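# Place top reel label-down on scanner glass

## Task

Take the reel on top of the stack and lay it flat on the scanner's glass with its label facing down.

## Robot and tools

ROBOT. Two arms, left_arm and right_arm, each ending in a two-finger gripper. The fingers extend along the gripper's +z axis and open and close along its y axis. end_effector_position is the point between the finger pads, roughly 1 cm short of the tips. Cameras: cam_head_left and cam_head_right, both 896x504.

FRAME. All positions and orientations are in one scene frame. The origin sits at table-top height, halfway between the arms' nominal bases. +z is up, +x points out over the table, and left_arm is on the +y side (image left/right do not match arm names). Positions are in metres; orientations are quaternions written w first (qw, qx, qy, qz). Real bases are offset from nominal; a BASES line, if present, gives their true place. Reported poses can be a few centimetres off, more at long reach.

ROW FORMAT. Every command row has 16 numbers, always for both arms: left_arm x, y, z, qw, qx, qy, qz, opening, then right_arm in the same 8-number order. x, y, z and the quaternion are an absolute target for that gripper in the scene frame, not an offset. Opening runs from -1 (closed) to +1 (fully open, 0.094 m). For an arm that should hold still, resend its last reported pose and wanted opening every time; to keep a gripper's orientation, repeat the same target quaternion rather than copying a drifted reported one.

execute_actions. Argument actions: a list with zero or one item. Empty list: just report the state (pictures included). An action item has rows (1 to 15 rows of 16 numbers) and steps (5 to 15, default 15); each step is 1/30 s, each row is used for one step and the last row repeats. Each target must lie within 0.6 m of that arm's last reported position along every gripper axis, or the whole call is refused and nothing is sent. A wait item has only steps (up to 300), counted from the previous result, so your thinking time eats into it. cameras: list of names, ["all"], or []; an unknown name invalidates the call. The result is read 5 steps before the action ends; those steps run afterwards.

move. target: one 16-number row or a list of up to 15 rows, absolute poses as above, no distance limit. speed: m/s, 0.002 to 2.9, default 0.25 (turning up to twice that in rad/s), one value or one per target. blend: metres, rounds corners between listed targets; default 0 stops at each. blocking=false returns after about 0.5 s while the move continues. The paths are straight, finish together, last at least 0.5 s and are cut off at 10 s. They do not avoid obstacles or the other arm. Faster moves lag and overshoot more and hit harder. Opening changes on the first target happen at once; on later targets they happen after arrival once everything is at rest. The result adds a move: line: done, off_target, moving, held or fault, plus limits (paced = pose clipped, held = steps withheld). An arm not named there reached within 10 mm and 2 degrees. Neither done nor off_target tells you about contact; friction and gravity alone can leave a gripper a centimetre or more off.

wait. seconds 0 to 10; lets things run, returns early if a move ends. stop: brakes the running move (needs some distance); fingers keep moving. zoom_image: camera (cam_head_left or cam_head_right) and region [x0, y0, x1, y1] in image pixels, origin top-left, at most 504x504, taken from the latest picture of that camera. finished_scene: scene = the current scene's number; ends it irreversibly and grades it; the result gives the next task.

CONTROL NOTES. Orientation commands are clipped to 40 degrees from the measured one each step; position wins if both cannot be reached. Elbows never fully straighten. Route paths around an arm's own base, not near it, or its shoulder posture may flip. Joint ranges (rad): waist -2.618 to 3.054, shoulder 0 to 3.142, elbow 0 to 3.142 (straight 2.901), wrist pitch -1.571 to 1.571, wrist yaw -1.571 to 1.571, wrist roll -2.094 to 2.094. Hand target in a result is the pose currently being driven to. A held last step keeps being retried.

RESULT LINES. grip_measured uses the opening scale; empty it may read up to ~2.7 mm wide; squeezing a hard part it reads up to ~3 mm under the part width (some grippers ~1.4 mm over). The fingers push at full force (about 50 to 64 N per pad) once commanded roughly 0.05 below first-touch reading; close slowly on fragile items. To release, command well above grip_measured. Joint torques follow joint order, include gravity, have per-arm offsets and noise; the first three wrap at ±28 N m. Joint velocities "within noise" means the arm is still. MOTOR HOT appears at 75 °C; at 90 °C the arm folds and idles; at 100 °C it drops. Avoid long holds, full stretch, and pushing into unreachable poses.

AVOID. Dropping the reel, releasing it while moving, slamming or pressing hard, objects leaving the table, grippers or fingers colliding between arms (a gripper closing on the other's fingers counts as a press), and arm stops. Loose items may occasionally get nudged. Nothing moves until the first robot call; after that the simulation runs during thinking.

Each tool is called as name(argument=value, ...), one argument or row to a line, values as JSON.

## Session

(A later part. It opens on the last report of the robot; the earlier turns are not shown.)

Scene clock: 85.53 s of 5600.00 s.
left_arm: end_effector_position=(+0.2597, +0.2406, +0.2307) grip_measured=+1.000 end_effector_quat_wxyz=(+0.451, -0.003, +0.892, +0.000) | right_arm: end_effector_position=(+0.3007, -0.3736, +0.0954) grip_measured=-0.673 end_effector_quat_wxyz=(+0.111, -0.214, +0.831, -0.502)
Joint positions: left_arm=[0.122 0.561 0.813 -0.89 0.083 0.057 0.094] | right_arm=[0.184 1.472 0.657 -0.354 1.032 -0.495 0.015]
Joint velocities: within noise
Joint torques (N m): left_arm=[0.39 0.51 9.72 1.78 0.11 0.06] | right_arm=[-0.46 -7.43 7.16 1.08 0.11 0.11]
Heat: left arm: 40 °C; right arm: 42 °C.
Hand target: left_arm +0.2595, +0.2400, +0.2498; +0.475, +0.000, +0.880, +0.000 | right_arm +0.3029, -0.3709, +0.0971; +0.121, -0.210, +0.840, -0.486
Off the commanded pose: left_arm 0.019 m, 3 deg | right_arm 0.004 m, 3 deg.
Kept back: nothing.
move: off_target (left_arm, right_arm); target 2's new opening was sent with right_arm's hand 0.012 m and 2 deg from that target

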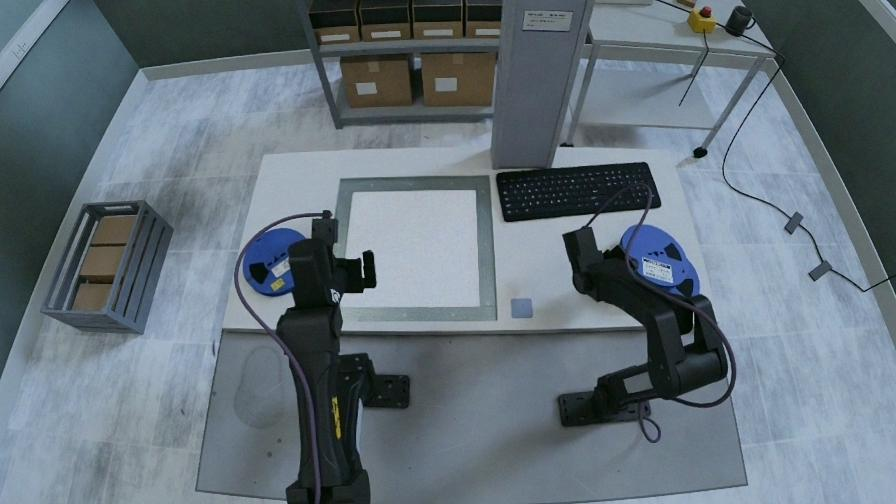

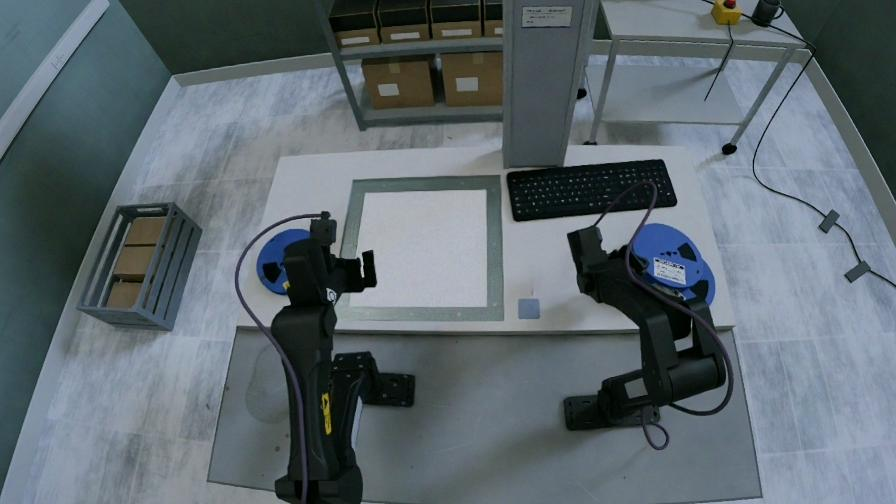

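move(
  target=[
    [0.26,0.24,0.25,0.475,0,0.88,0,1, 0.303,-0.371,0.099,0.121,-0.2095,0.840,-0.485,-0.9],
    [0.26,0.24,0.25,0.475,0,0.88,0,1, 0.303,-0.371,0.15,0.121,-0.2095,0.840,-0.485,-0.9],
  ],
  speed=0.06,
)

zoom_image(
  camera="cam_head_left",
  region=[590, 200, 720, 330],
)

zoom_image(
  camera="cam_head_right",
  region=[590, 200, 720, 330],
)

Scene clock: 87.83 s of 5600.00 s.
left_arm: end_effector_position=(+0.2597, +0.2406, +0.2307) grip_measured=+1.000 end_effector_quat_wxyz=(+0.451, -0.003, +0.892, +0.000) | right_arm: end_effector_position=(+0.3012, -0.3700, +0.1352) grip_measured=-0.743 end_effector_quat_wxyz=(+0.105, -0.227, +0.839, -0.484)
Joint positions: left_arm=[0.122 0.561 0.813 -0.89 0.083 0.057 0.094] | right_arm=[0.182 1.385 0.793 -0.596 0.99 -0.499 0.012]
Joint velocities: within noise
Joint torques (N m): left_arm=[0.39 0.5 9.72 1.78 0.11 0.06] | right_arm=[-0.28 -8.03 9.14 1.05 0.62 0.13]
Heat: left arm: 40 °C; right arm: 41 °C.
Hand target: left_arm +0.2596, +0.2400, +0.2498; +0.475, +0.000, +0.880, +0.000 | right_arm +0.3029, -0.3712, +0.1497; +0.121, -0.210, +0.840, -0.485
Off the commanded pose: left_arm 0.019 m, 3 deg | right_arm 0.015 m, 3 deg.
Kept back: nothing.
move: off_target (left_arm, right_arm)

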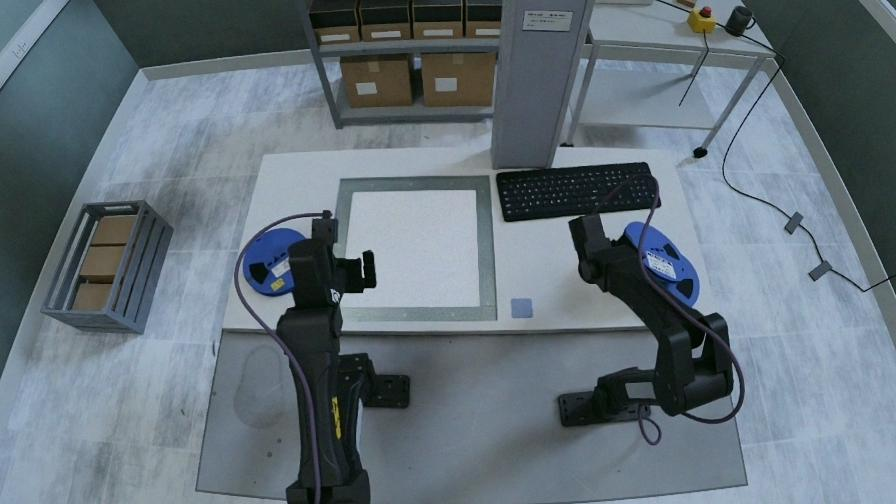

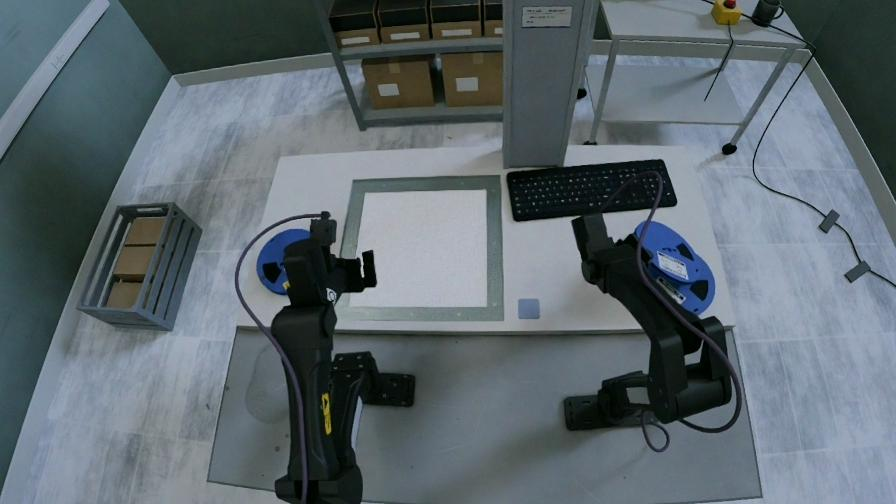

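Scaled by 3.877 from the camera's 896x504 image, which has a finer 1280x720 frame.

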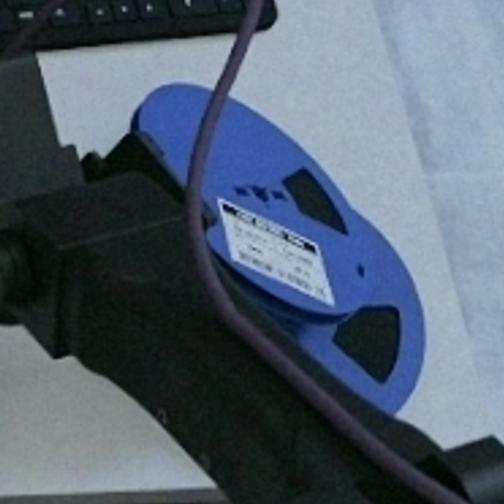

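Scaled by 3.877 from the camera's 896x504 image, which has a finer 1280x720 frame.

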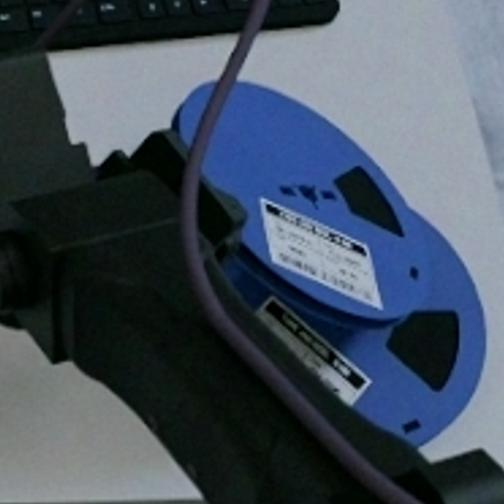

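move(
  target=[
    [0.22,0.34,0.28,0.446,-0.2296,0.8568,0.1195,1, 0.302,-0.368,0.26,0.121,-0.2095,0.840,-0.485,-0.9],
  ],
  speed=0.1,
)

zoom_image(
  camera="cam_head_left",
  region=[560, 180, 720, 340],
)

zoom_image(
  camera="cam_head_right",
  region=[560, 180, 720, 340],
)

Scene clock: 91.57 s of 5600.00 s.
left_arm: end_effector_position=(+0.2200, +0.3373, +0.2661) grip_measured=+1.000 end_effector_quat_wxyz=(+0.433, -0.226, +0.865, +0.112) | right_arm: end_effector_position=(+0.3009, -0.3654, +0.2375) grip_measured=-0.751 end_effector_quat_wxyz=(+0.097, -0.234, +0.847, -0.467)
Joint positions: left_arm=[0.597 0.607 0.984 -1.021 0.058 0.041 0.094] | right_arm=[0.185 1.35 1.207 -1.087 0.954 -0.475 0.012]
Joint velocities: within noise
Joint torques (N m): left_arm=[0.39 2.19 9.18 1.74 -0.04 -0.03] | right_arm=[0.57 -7.24 9.85 1.17 1.07 0.12]
Heat: left arm: 40 °C; right arm: 41 °C.
Hand target: left_arm +0.2198, +0.3398, +0.2799; +0.446, -0.230, +0.857, +0.120 | right_arm +0.3013, -0.3680, +0.2596; +0.121, -0.209, +0.841, -0.485
Off the commanded pose: left_arm 0.014 m, 2 deg | right_arm 0.023 m, 5 deg.
Kept back: nothing.
move: off_target (left_arm, right_arm)

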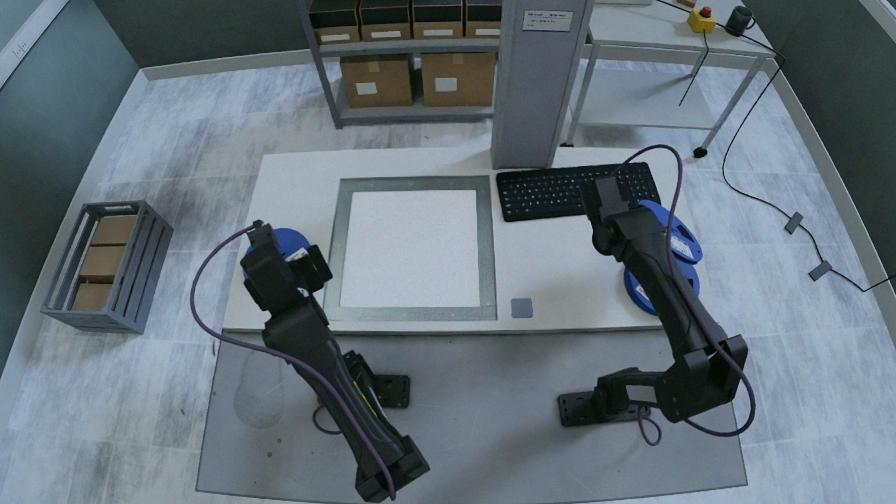

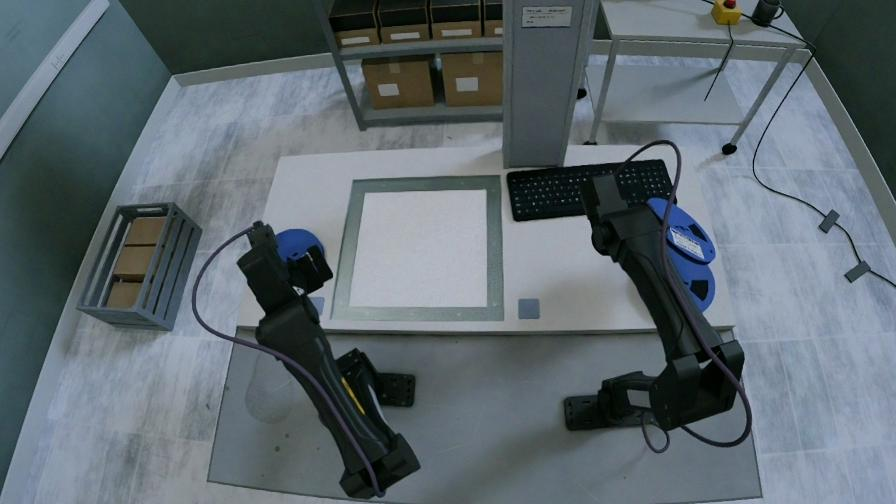

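Scaled by 3.150 from the camera's 896x504 image, which has a finer 1280x720 frame.

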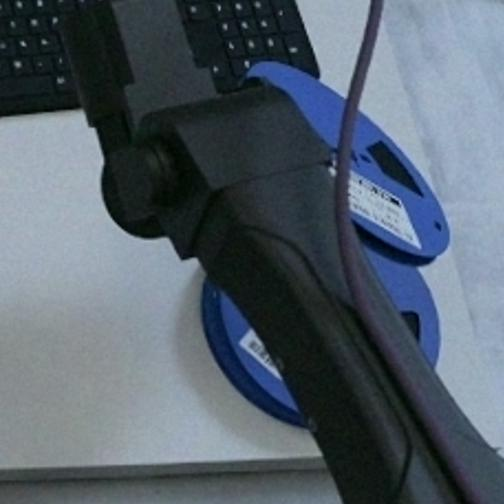

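Scaled by 3.150 from the camera's 896x504 image, which has a finer 1280x720 frame.

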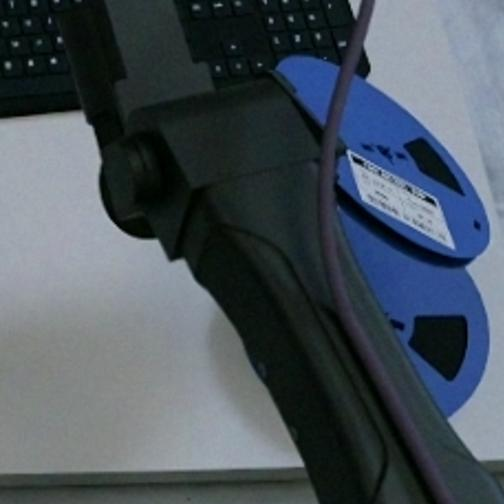

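move(
  target=[
    [0.22,0.34,0.28,0.446,-0.2296,0.8568,0.1195,1, 0.33,-0.22,0.33,0.2996,-0.0832,0.9501,0.0262,-0.9],
  ],
  speed=0.2,
)

Scene clock: 95.17 s of 5600.00 s.
left_arm: end_effector_position=(+0.2198, +0.3372, +0.2658) grip_measured=+1.000 end_effector_quat_wxyz=(+0.433, -0.227, +0.865, +0.112) | right_arm: end_effector_position=(+0.3173, -0.2225, +0.3126) grip_measured=-0.750 end_effector_quat_wxyz=(+0.262, -0.092, +0.961, +0.016)
Joint positions: left_arm=[0.597 0.607 0.984 -1.022 0.058 0.04 0.094] | right_arm=[0.172 1.458 1.835 -1.419 0.036 0.027 0.012]
Joint velocities: within noise
Joint torques (N m): left_arm=[0.39 2.18 9.18 1.76 -0.04 -0.03] | right_arm=[-0.51 -5.61 8.79 2.14 -0.08 0.09]
Heat: left arm: 41 °C; right arm: 41 °C.
Hand target: left_arm +0.2198, +0.3398, +0.2799; +0.446, -0.230, +0.857, +0.120 | right_arm +0.3289, -0.2203, +0.3302; +0.299, -0.083, +0.950, +0.026
Off the commanded pose: left_arm 0.014 m, 2 deg | right_arm 0.022 m, 5 deg.
Kept back: nothing.
move: off_target (left_arm, right_arm)

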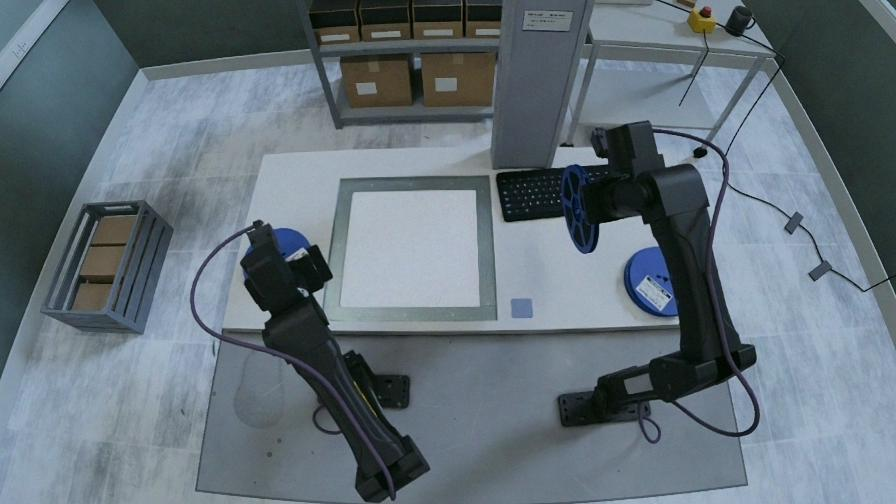

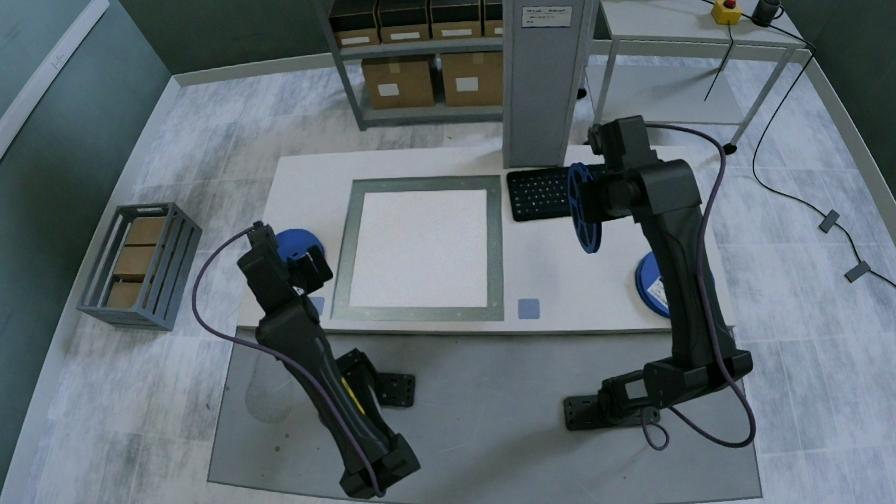

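move(
  target=[
    [0.22,0.34,0.28,0.446,-0.2296,0.8568,0.1195,1, 0.37,0.0,0.28,0,0,0.866,0.5,-0.9],
  ],
  speed=0.2,
)

zoom_image(
  camera="cam_head_left",
  region=[320, 100, 620, 340],
)

zoom_image(
  camera="cam_head_right",
  region=[320, 100, 620, 340],
)

Scene clock: 99.20 s of 5600.00 s.
left_arm: end_effector_position=(+0.2198, +0.3372, +0.2658) grip_measured=+1.000 end_effector_quat_wxyz=(+0.433, -0.227, +0.865, +0.112) | right_arm: end_effector_position=(+0.3708, -0.0080, +0.2679) grip_measured=-0.749 end_effector_quat_wxyz=(-0.004, +0.015, +0.881, +0.472)
Joint positions: left_arm=[0.597 0.607 0.984 -1.022 0.058 0.04 0.094] | right_arm=[0.291 1.93 1.943 -1.099 -0.895 0.618 0.012]
Joint velocities: within noise
Joint torques (N m): left_arm=[0.4 2.19 9.2 1.77 -0.04 -0.03] | right_arm=[0.34 -12.42 6.63 1.85 -1.16 0.04]
Heat: left arm: 41 °C; right arm: 41 °C.
Hand target: left_arm +0.2197, +0.3398, +0.2798; +0.446, -0.230, +0.857, +0.119 | right_arm +0.3694, -0.0006, +0.2801; -0.001, -0.001, +0.867, +0.499
Off the commanded pose: left_arm 0.015 m, 2 deg | right_arm 0.015 m, 4 deg.
Kept back: nothing.
move: off_target (left_arm, right_arm)

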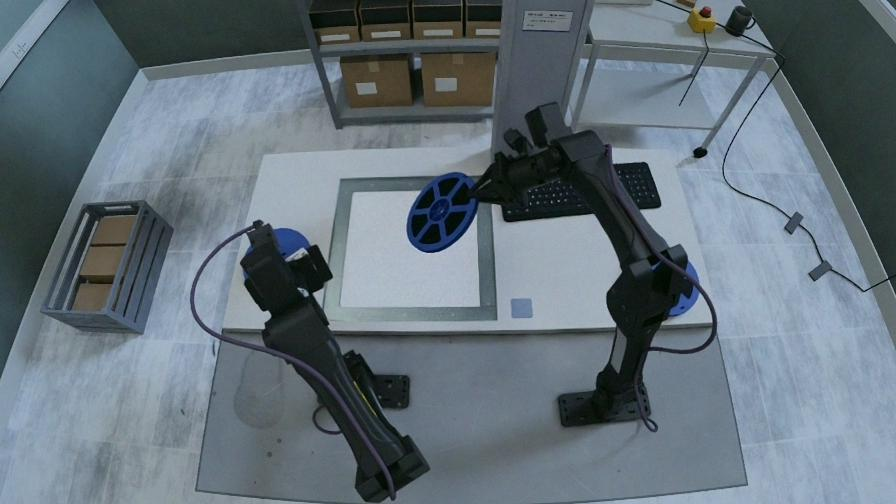

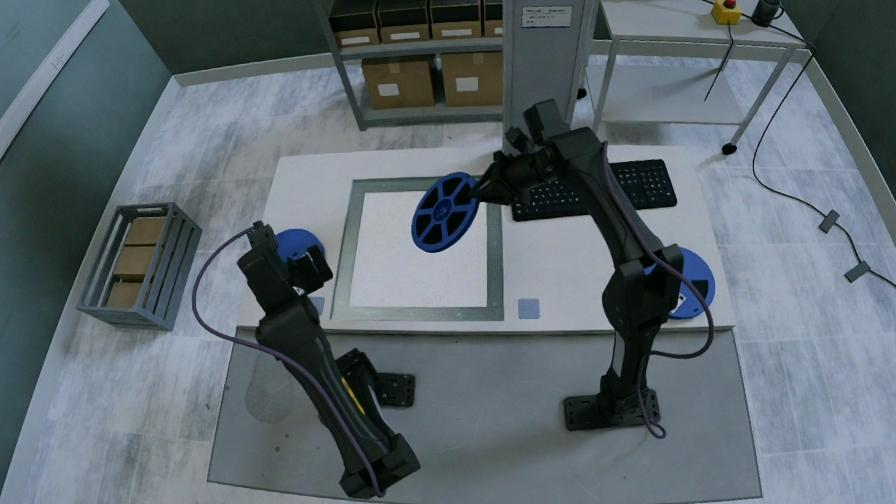

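Scaled by 1.680 from the camera's 896x504 image, which has a finer 1280x720 frame.

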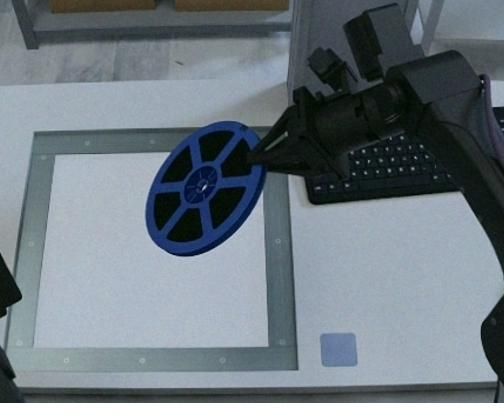

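Scaled by 1.680 from the camera's 896x504 image, which has a finer 1280x720 frame.

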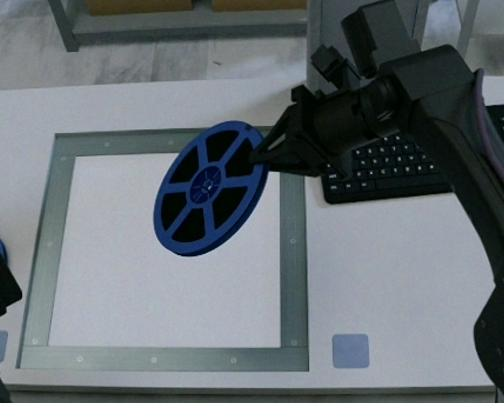

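move(
  target=[
    [0.22,0.34,0.28,0.446,-0.2296,0.8568,0.1195,1, 0.39,0.03,0.22,0,0,0.8241,0.5664,-0.9],
    [0.22,0.34,0.28,0.446,-0.2296,0.8568,0.1195,1, 0.395,0.04,0.15,0,0,0.8039,0.5948,-0.9],
  ],
  speed=0.12,
  blend=[0.03,0],
)

zoom_image(
  camera="cam_head_left",
  region=[320, 120, 580, 340],
)

zoom_image(
  camera="cam_head_right",
  region=[320, 120, 580, 340],
)

Scene clock: 102.23 s of 5600.00 s.
left_arm: end_effector_position=(+0.2198, +0.3372, +0.2658) grip_measured=+1.000 end_effector_quat_wxyz=(+0.433, -0.227, +0.865, +0.112) | right_arm: end_effector_position=(+0.3986, +0.0337, +0.1402) grip_measured=-0.748 end_effector_quat_wxyz=(+0.000, +0.022, +0.818, +0.574)
Joint positions: left_arm=[0.597 0.607 0.984 -1.022 0.058 0.04 0.094] | right_arm=[0.322 2.042 1.372 -0.073 -1.044 0.926 0.012]
Joint velocities: within noise
Joint torques (N m): left_arm=[0.39 2.18 9.18 1.76 -0.04 -0.03] | right_arm=[0.5 -13.03 6.53 2.26 -0.96 0.04]
Heat: left arm: 42 °C; right arm: 42 °C.
Hand target: left_arm +0.2197, +0.3398, +0.2798; +0.446, -0.230, +0.857, +0.119 | right_arm +0.3946, +0.0396, +0.1499; -0.001, -0.001, +0.805, +0.593
Off the commanded pose: left_arm 0.015 m, 2 deg | right_arm 0.012 m, 4 deg.
Kept back: nothing.
move: off_target (left_arm, right_arm)

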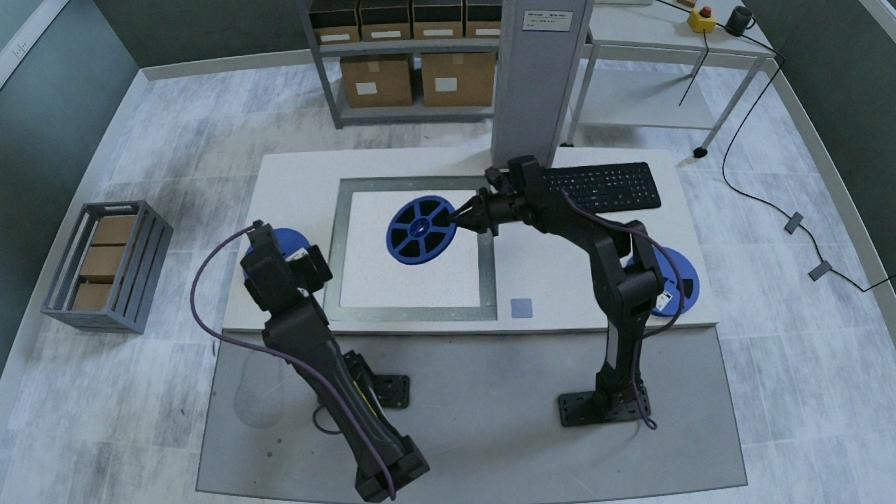

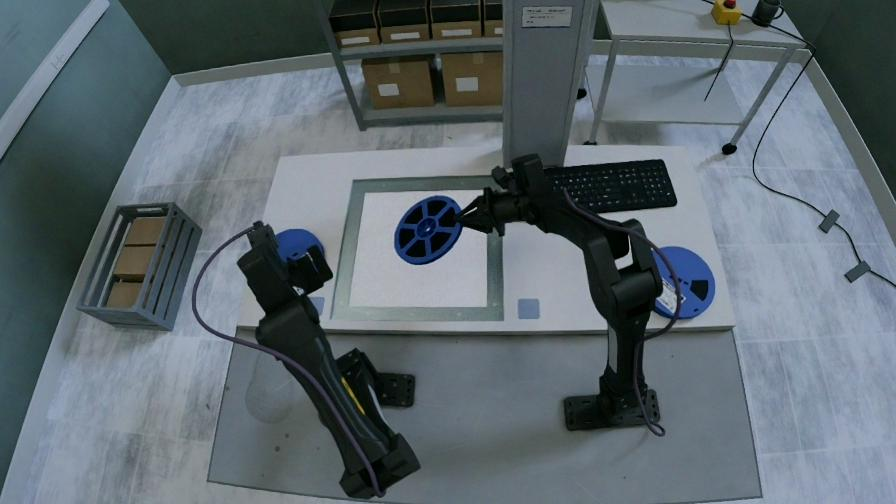

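Scaled by 1.938 from the camera's 896x504 image, which has a finer 1280x720 frame.

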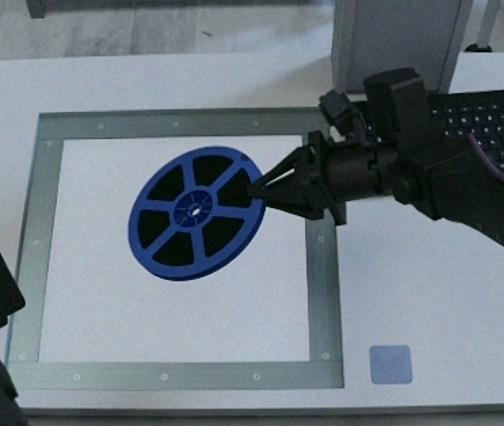

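Scaled by 1.938 from the camera's 896x504 image, which has a finer 1280x720 frame.

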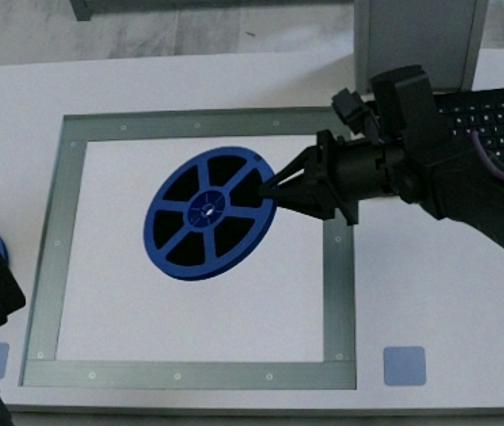

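move(
  target=[
    [0.22,0.34,0.28,0.446,-0.2296,0.8568,0.1195,1, 0.40,0.07,0.118,0,0,0.8039,0.5948,-0.9],
  ],
  speed=0.08,
)

zoom_image(
  camera="cam_head_left",
  region=[320, 160, 580, 340],
)

zoom_image(
  camera="cam_head_right",
  region=[320, 160, 580, 340],
)

Scene clock: 103.80 s of 5600.00 s.
left_arm: end_effector_position=(+0.2198, +0.3372, +0.2658) grip_measured=+1.000 end_effector_quat_wxyz=(+0.433, -0.227, +0.865, +0.112) | right_arm: end_effector_position=(+0.3968, +0.0658, +0.1094) grip_measured=-0.748 end_effector_quat_wxyz=(-0.010, +0.017, +0.815, +0.579)
Joint positions: left_arm=[0.597 0.607 0.984 -1.022 0.058 0.04 0.094] | right_arm=[0.387 2.145 1.371 0.096 -1.019 1.009 0.012]
Joint velocities: within noise
Joint torques (N m): left_arm=[0.4 2.18 9.2 1.77 -0.04 -0.03] | right_arm=[0.08 -13.3 7.42 2.36 -0.68 0.02]
Heat: left arm: 42 °C; right arm: 42 °C.
Hand target: left_arm +0.2197, +0.3398, +0.2798; +0.446, -0.230, +0.857, +0.120 | right_arm +0.3996, +0.0698, +0.1181; +0.000, -0.001, +0.805, +0.594
Off the commanded pose: left_arm 0.015 m, 2 deg | right_arm 0.010 m, 3 deg.
Kept back: nothing.
move: off_target (left_arm, right_arm)

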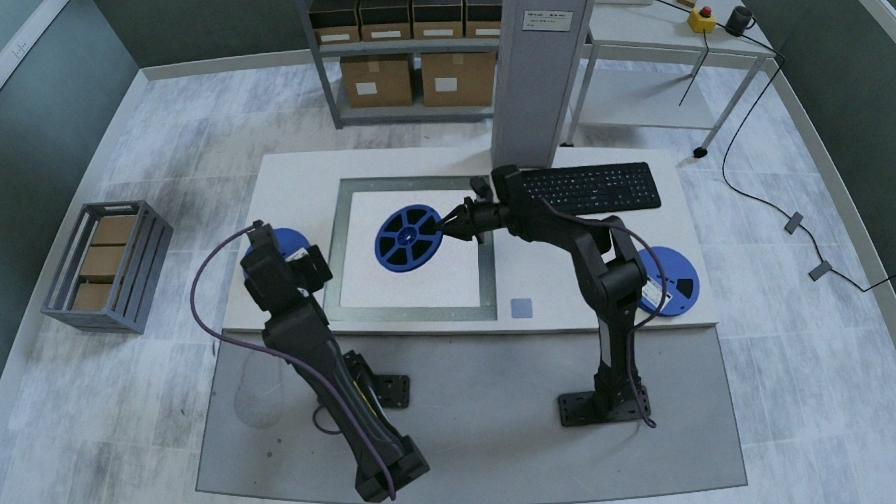

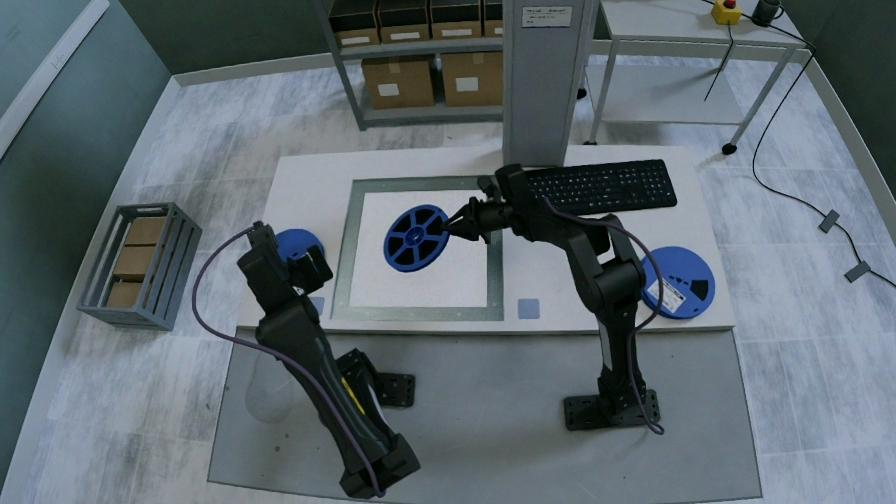

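Scaled by 1.938 from the camera's 896x504 image, which has a finer 1280x720 frame.

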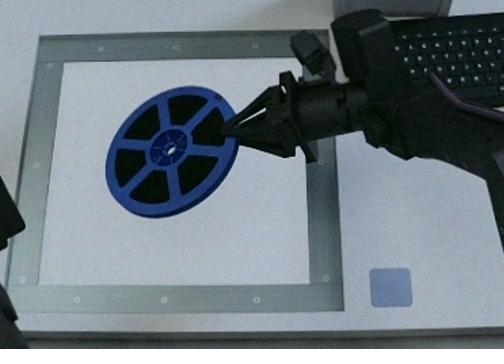

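Scaled by 1.938 from the camera's 896x504 image, which has a finer 1280x720 frame.

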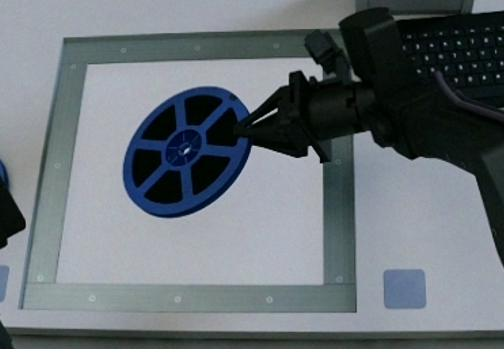

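move(
  target=[
    [0.22,0.34,0.28,0.446,-0.2296,0.8568,0.1195,1, 0.403,0.07,0.104,0,0,0.8039,0.5948,-0.9],
  ],
  speed=0.04,
  cameras=[],
)

move(
  target=[
    [0.22,0.34,0.28,0.446,-0.2296,0.8568,0.1195,1, 0.403,0.07,0.094,0,0,0.8039,0.5948,-0.9],
  ],
  speed=0.03,
)

zoom_image(
  camera="cam_head_left",
  region=[360, 180, 520, 300],
)

zoom_image(
  camera="cam_head_right",
  region=[360, 180, 520, 300],
)

Scene clock: 104.87 s of 5600.00 s.
left_arm: end_effector_position=(+0.2198, +0.3372, +0.2658) grip_measured=+1.000 end_effector_quat_wxyz=(+0.433, -0.227, +0.865, +0.112) | right_arm: end_effector_position=(+0.4001, +0.0677, +0.1016) grip_measured=-0.750 end_effector_quat_wxyz=(-0.005, +0.013, +0.812, +0.583)
Joint positions: left_arm=[0.597 0.607 0.984 -1.022 0.058 0.04 0.094] | right_arm=[0.387 2.173 1.371 0.141 -1.022 1.01 0.012]
Joint velocities: within noise
Joint torques (N m): left_arm=[0.39 2.18 9.2 1.77 -0.04 -0.03] | right_arm=[-0.2 -12.59 7.09 2.32 -0.64 -0.01]
Heat: left arm: 42 °C; right arm: 43 °C.
Hand target: left_arm +0.2197, +0.3398, +0.2798; +0.446, -0.230, +0.857, +0.120 | right_arm +0.4028, +0.0699, +0.1040; +0.000, +0.000, +0.804, +0.594
Off the commanded pose: left_arm 0.015 m, 2 deg | right_arm 0.004 m, 2 deg.
Kept back: nothing.
move: off_target (left_arm)
No camera images: "cameras" was empty.

Scene clock: 105.57 s of 5600.00 s.
left_arm: end_effector_position=(+0.2198, +0.3372, +0.2658) grip_measured=+1.000 end_effector_quat_wxyz=(+0.433, -0.227, +0.865, +0.112) | right_arm: end_effector_position=(+0.4024, +0.0695, +0.0985) grip_measured=-0.750 end_effector_quat_wxyz=(+0.000, +0.005, +0.808, +0.589)
Joint positions: left_arm=[0.597 0.607 0.984 -1.022 0.058 0.04 0.094] | right_arm=[0.387 2.192 1.371 0.183 -1.03 1.01 0.012]
Joint velocities: within noise
Joint torques (N m): left_arm=[0.39 2.19 9.18 1.77 -0.04 -0.03] | right_arm=[-0.14 -12.36 6.12 2.21 -0.56 0.01]
Heat: left arm: 42 °C; right arm: 43 °C.
Hand target: left_arm +0.2198, +0.3398, +0.2798; +0.446, -0.230, +0.857, +0.120 | right_arm +0.4029, +0.0700, +0.0941; +0.000, +0.000, +0.804, +0.594
Off the commanded pose: left_arm 0.015 m, 2 deg | right_arm 0.005 m, 1 deg.
Kept back: nothing.
move: off_target (left_arm)

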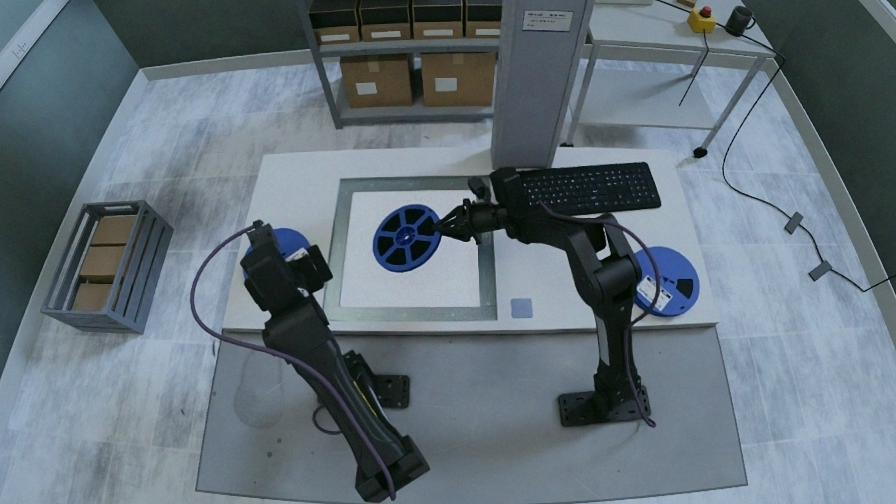

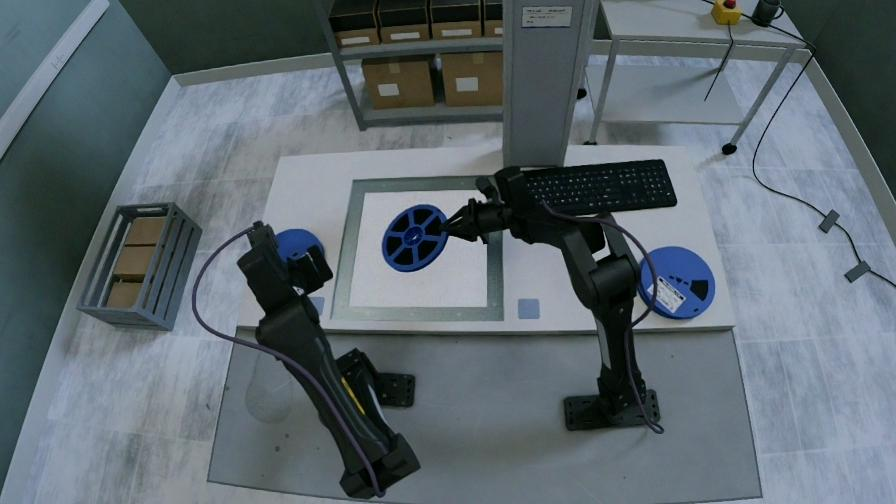

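Scaled by 3.150 from the camera's 896x504 image, which has a finer 1280x720 frame.

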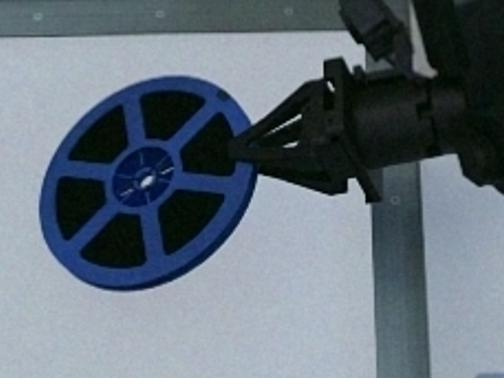

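Scaled by 3.150 from the camera's 896x504 image, which has a finer 1280x720 frame.

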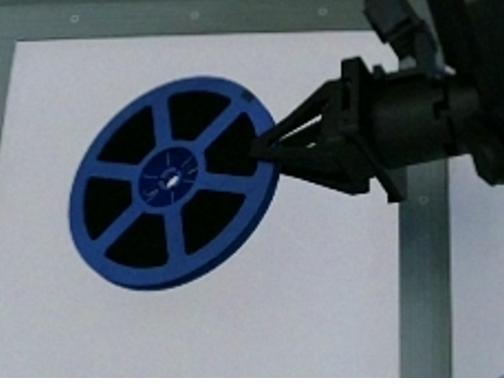

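move(
  target=[
    [0.22,0.34,0.28,0.446,-0.2296,0.8568,0.1195,1, 0.403,0.07,0.085,0,0,0.8039,0.5948,-0.9],
  ],
  speed=0.03,
)

zoom_image(
  camera="cam_head_left",
  region=[360, 180, 520, 300],
)

zoom_image(
  camera="cam_head_right",
  region=[360, 180, 520, 300],
)

Scene clock: 106.50 s of 5600.00 s.
left_arm: end_effector_position=(+0.2198, +0.3372, +0.2658) grip_measured=+1.000 end_effector_quat_wxyz=(+0.433, -0.227, +0.865, +0.112) | right_arm: end_effector_position=(+0.4027, +0.0708, +0.0951) grip_measured=-0.751 end_effector_quat_wxyz=(+0.004, -0.003, +0.804, +0.595)
Joint positions: left_arm=[0.597 0.607 0.984 -1.022 0.058 0.04 0.094] | right_arm=[0.387 2.207 1.365 0.224 -1.041 1.011 0.012]
Joint velocities: within noise
Joint torques (N m): left_arm=[0.39 2.18 9.18 1.77 -0.04 -0.03] | right_arm=[-0.14 -12.21 5.67 2.14 -0.45 -0.02]
Heat: left arm: 42 °C; right arm: 43 °C.
Hand target: left_arm +0.2198, +0.3398, +0.2798; +0.446, -0.230, +0.857, +0.120 | right_arm +0.4028, +0.0699, +0.0852; +0.000, +0.000, +0.804, +0.595
Off the commanded pose: left_arm 0.015 m, 2 deg | right_arm 0.010 m, 1 deg.
Kept back: nothing.
move: off_target (left_arm)

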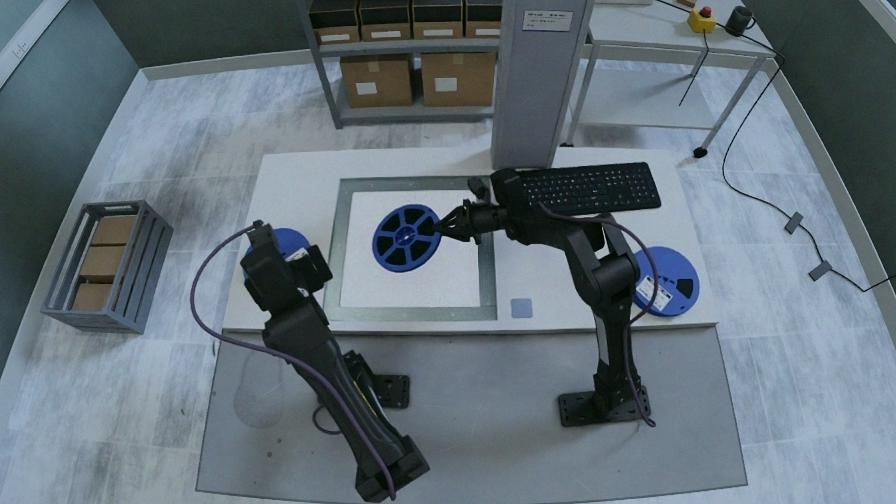

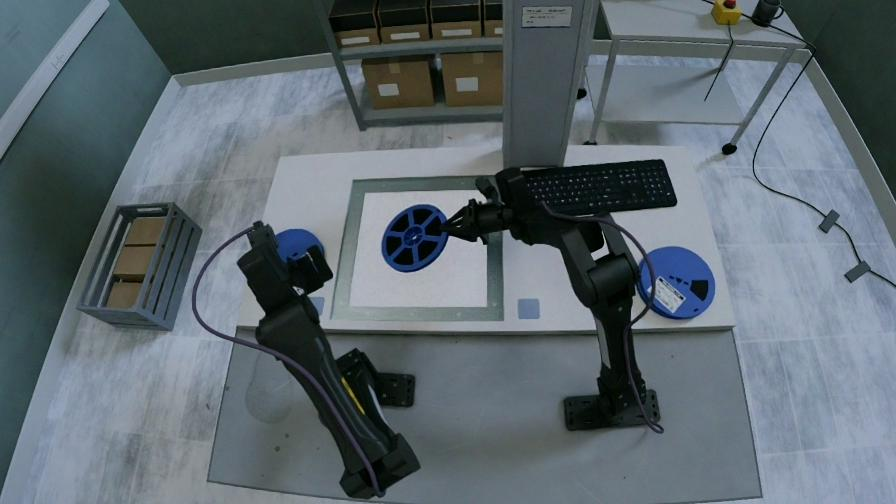

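Scaled by 3.150 from the camera's 896x504 image, which has a finer 1280x720 frame.

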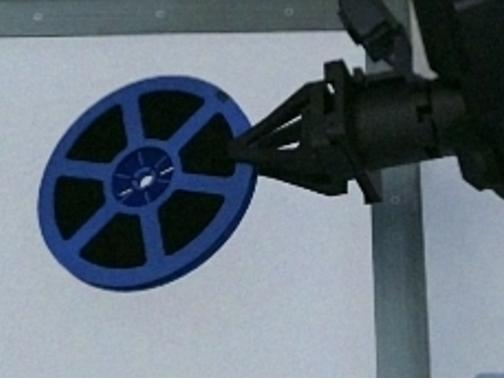

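Scaled by 3.150 from the camera's 896x504 image, which has a finer 1280x720 frame.

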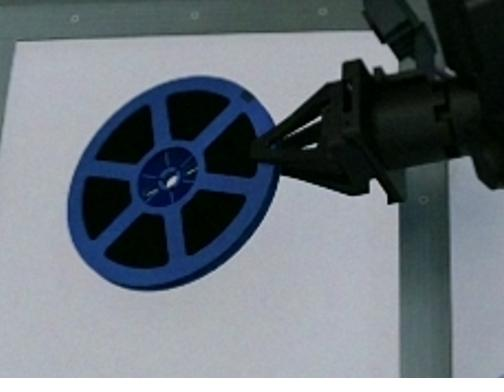

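move(
  target=[
    [0.22,0.34,0.28,0.446,-0.2296,0.8568,0.1195,1, 0.403,0.07,0.083,0,0,0.7771,0.6293,-0.9],
  ],
  speed=0.05,
)

zoom_image(
  camera="cam_head_left",
  region=[360, 180, 520, 300],
)

zoom_image(
  camera="cam_head_right",
  region=[360, 180, 520, 300],
)

Scene clock: 108.10 s of 5600.00 s.
left_arm: end_effector_position=(+0.2198, +0.3372, +0.2658) grip_measured=+1.000 end_effector_quat_wxyz=(+0.433, -0.227, +0.865, +0.112) | right_arm: end_effector_position=(+0.4039, +0.0726, +0.0888) grip_measured=-0.751 end_effector_quat_wxyz=(+0.008, +0.000, +0.782, +0.623)
Joint positions: left_arm=[0.597 0.607 0.984 -1.022 0.058 0.04 0.094] | right_arm=[0.385 2.25 1.309 0.457 -1.067 1.126 0.012]
Joint velocities: within noise
Joint torques (N m): left_arm=[0.39 2.18 9.18 1.77 -0.04 -0.03] | right_arm=[-0.65 -12.37 5.24 2.29 -0.59 0.06]
Heat: left arm: 42 °C; right arm: 43 °C.
Hand target: left_arm +0.2198, +0.3398, +0.2798; +0.446, -0.230, +0.857, +0.120 | right_arm +0.4029, +0.0700, +0.0831; +0.000, +0.000, +0.778, +0.629
Off the commanded pose: left_arm 0.015 m, 2 deg | right_arm 0.006 m, 1 deg.
Kept back: nothing.
move: off_target (left_arm)

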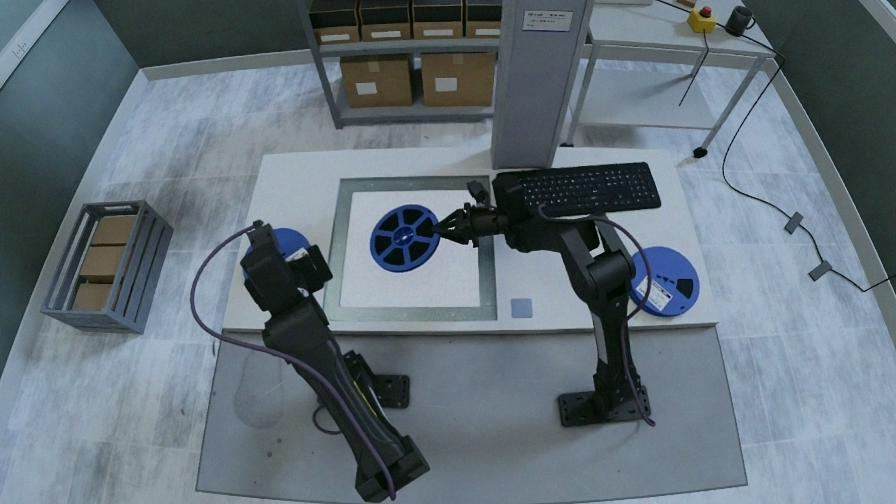

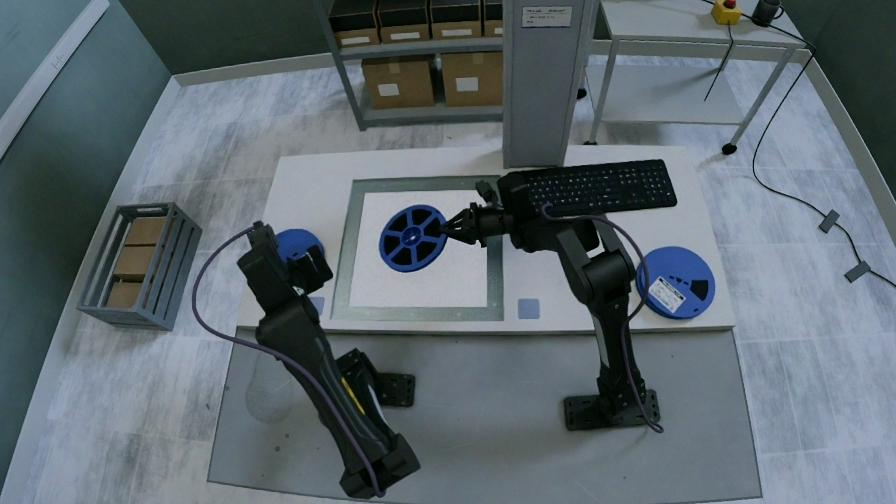

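Scaled by 3.150 from the camera's 896x504 image, which has a finer 1280x720 frame.

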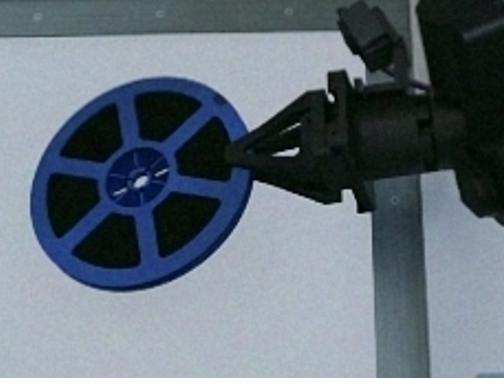

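Scaled by 3.150 from the camera's 896x504 image, which has a finer 1280x720 frame.

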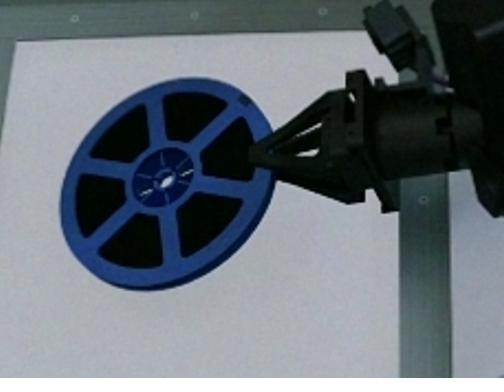

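move(
  target=[0.22,0.34,0.28,0.446,-0.2296,0.8568,0.1195,1,0.403,0.07,0.076,0,0,0.7771,0.6293,-0.9],
  speed=0.03,
)

zoom_image(
  camera="cam_head_left",
  region=[300, 150, 552, 330],
)

Scene clock: 110.07 s of 5600.00 s.
left_arm: end_effector_position=(+0.2198, +0.3372, +0.2658) grip_measured=+1.000 end_effector_quat_wxyz=(+0.433, -0.227, +0.865, +0.112) | right_arm: end_effector_position=(+0.4047, +0.0733, +0.0851) grip_measured=-0.751 end_effector_quat_wxyz=(+0.010, -0.003, +0.780, +0.626)
Joint positions: left_arm=[0.597 0.607 0.984 -1.022 0.058 0.04 0.094] | right_arm=[0.385 2.265 1.308 0.487 -1.07 1.132 0.012]
Joint velocities: within noise
Joint torques (N m): left_arm=[0.39 2.18 9.18 1.77 -0.04 -0.03] | right_arm=[-0.65 -12.22 5.14 2.29 -0.55 0.09]
Heat: left arm: 42 °C; right arm: 43 °C.
Hand target: left_arm +0.2198, +0.3398, +0.2798; +0.446, -0.230, +0.857, +0.120 | right_arm +0.4028, +0.0700, +0.0760; +0.000, +0.000, +0.778, +0.629
Off the commanded pose: left_arm 0.015 m, 2 deg | right_arm 0.010 m, 1 deg.
Kept back: nothing.
move: off_target (left_arm)

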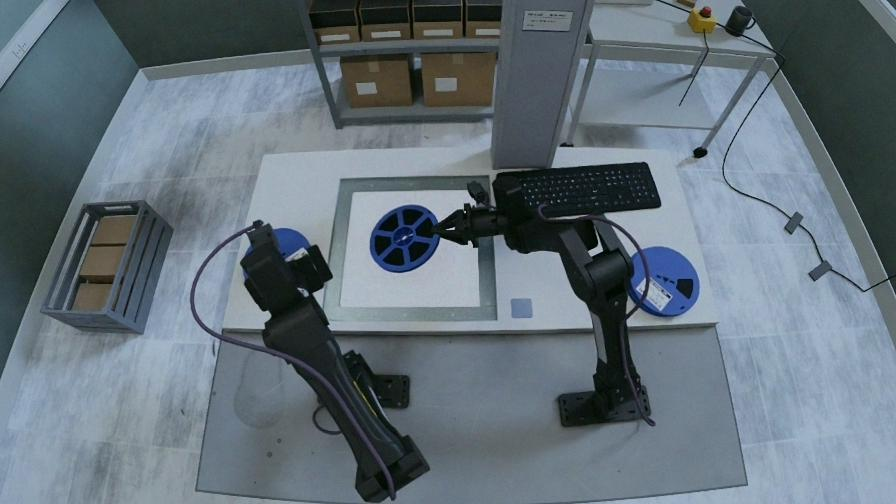

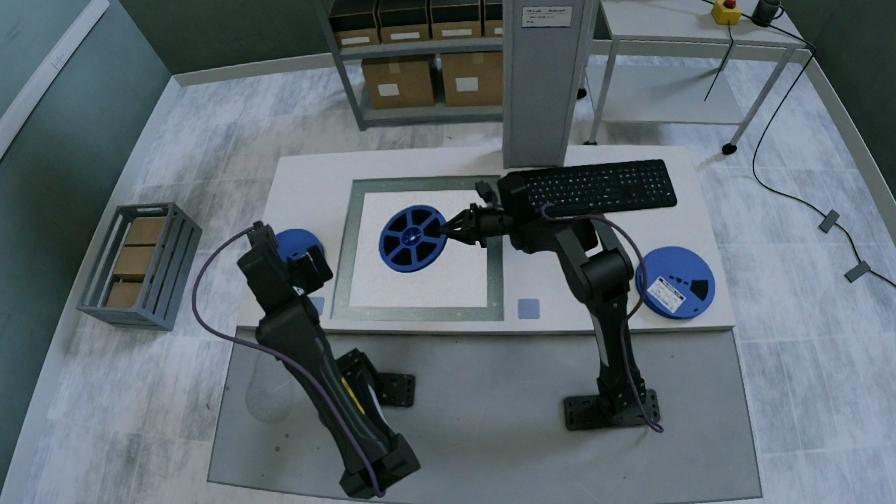

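Scaled by 2.000 from the camera's 896x504 image, which has a finer 1280x720 frame.

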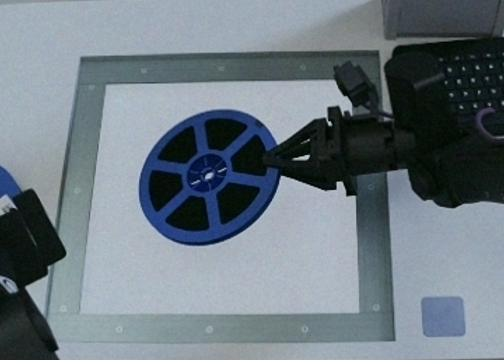

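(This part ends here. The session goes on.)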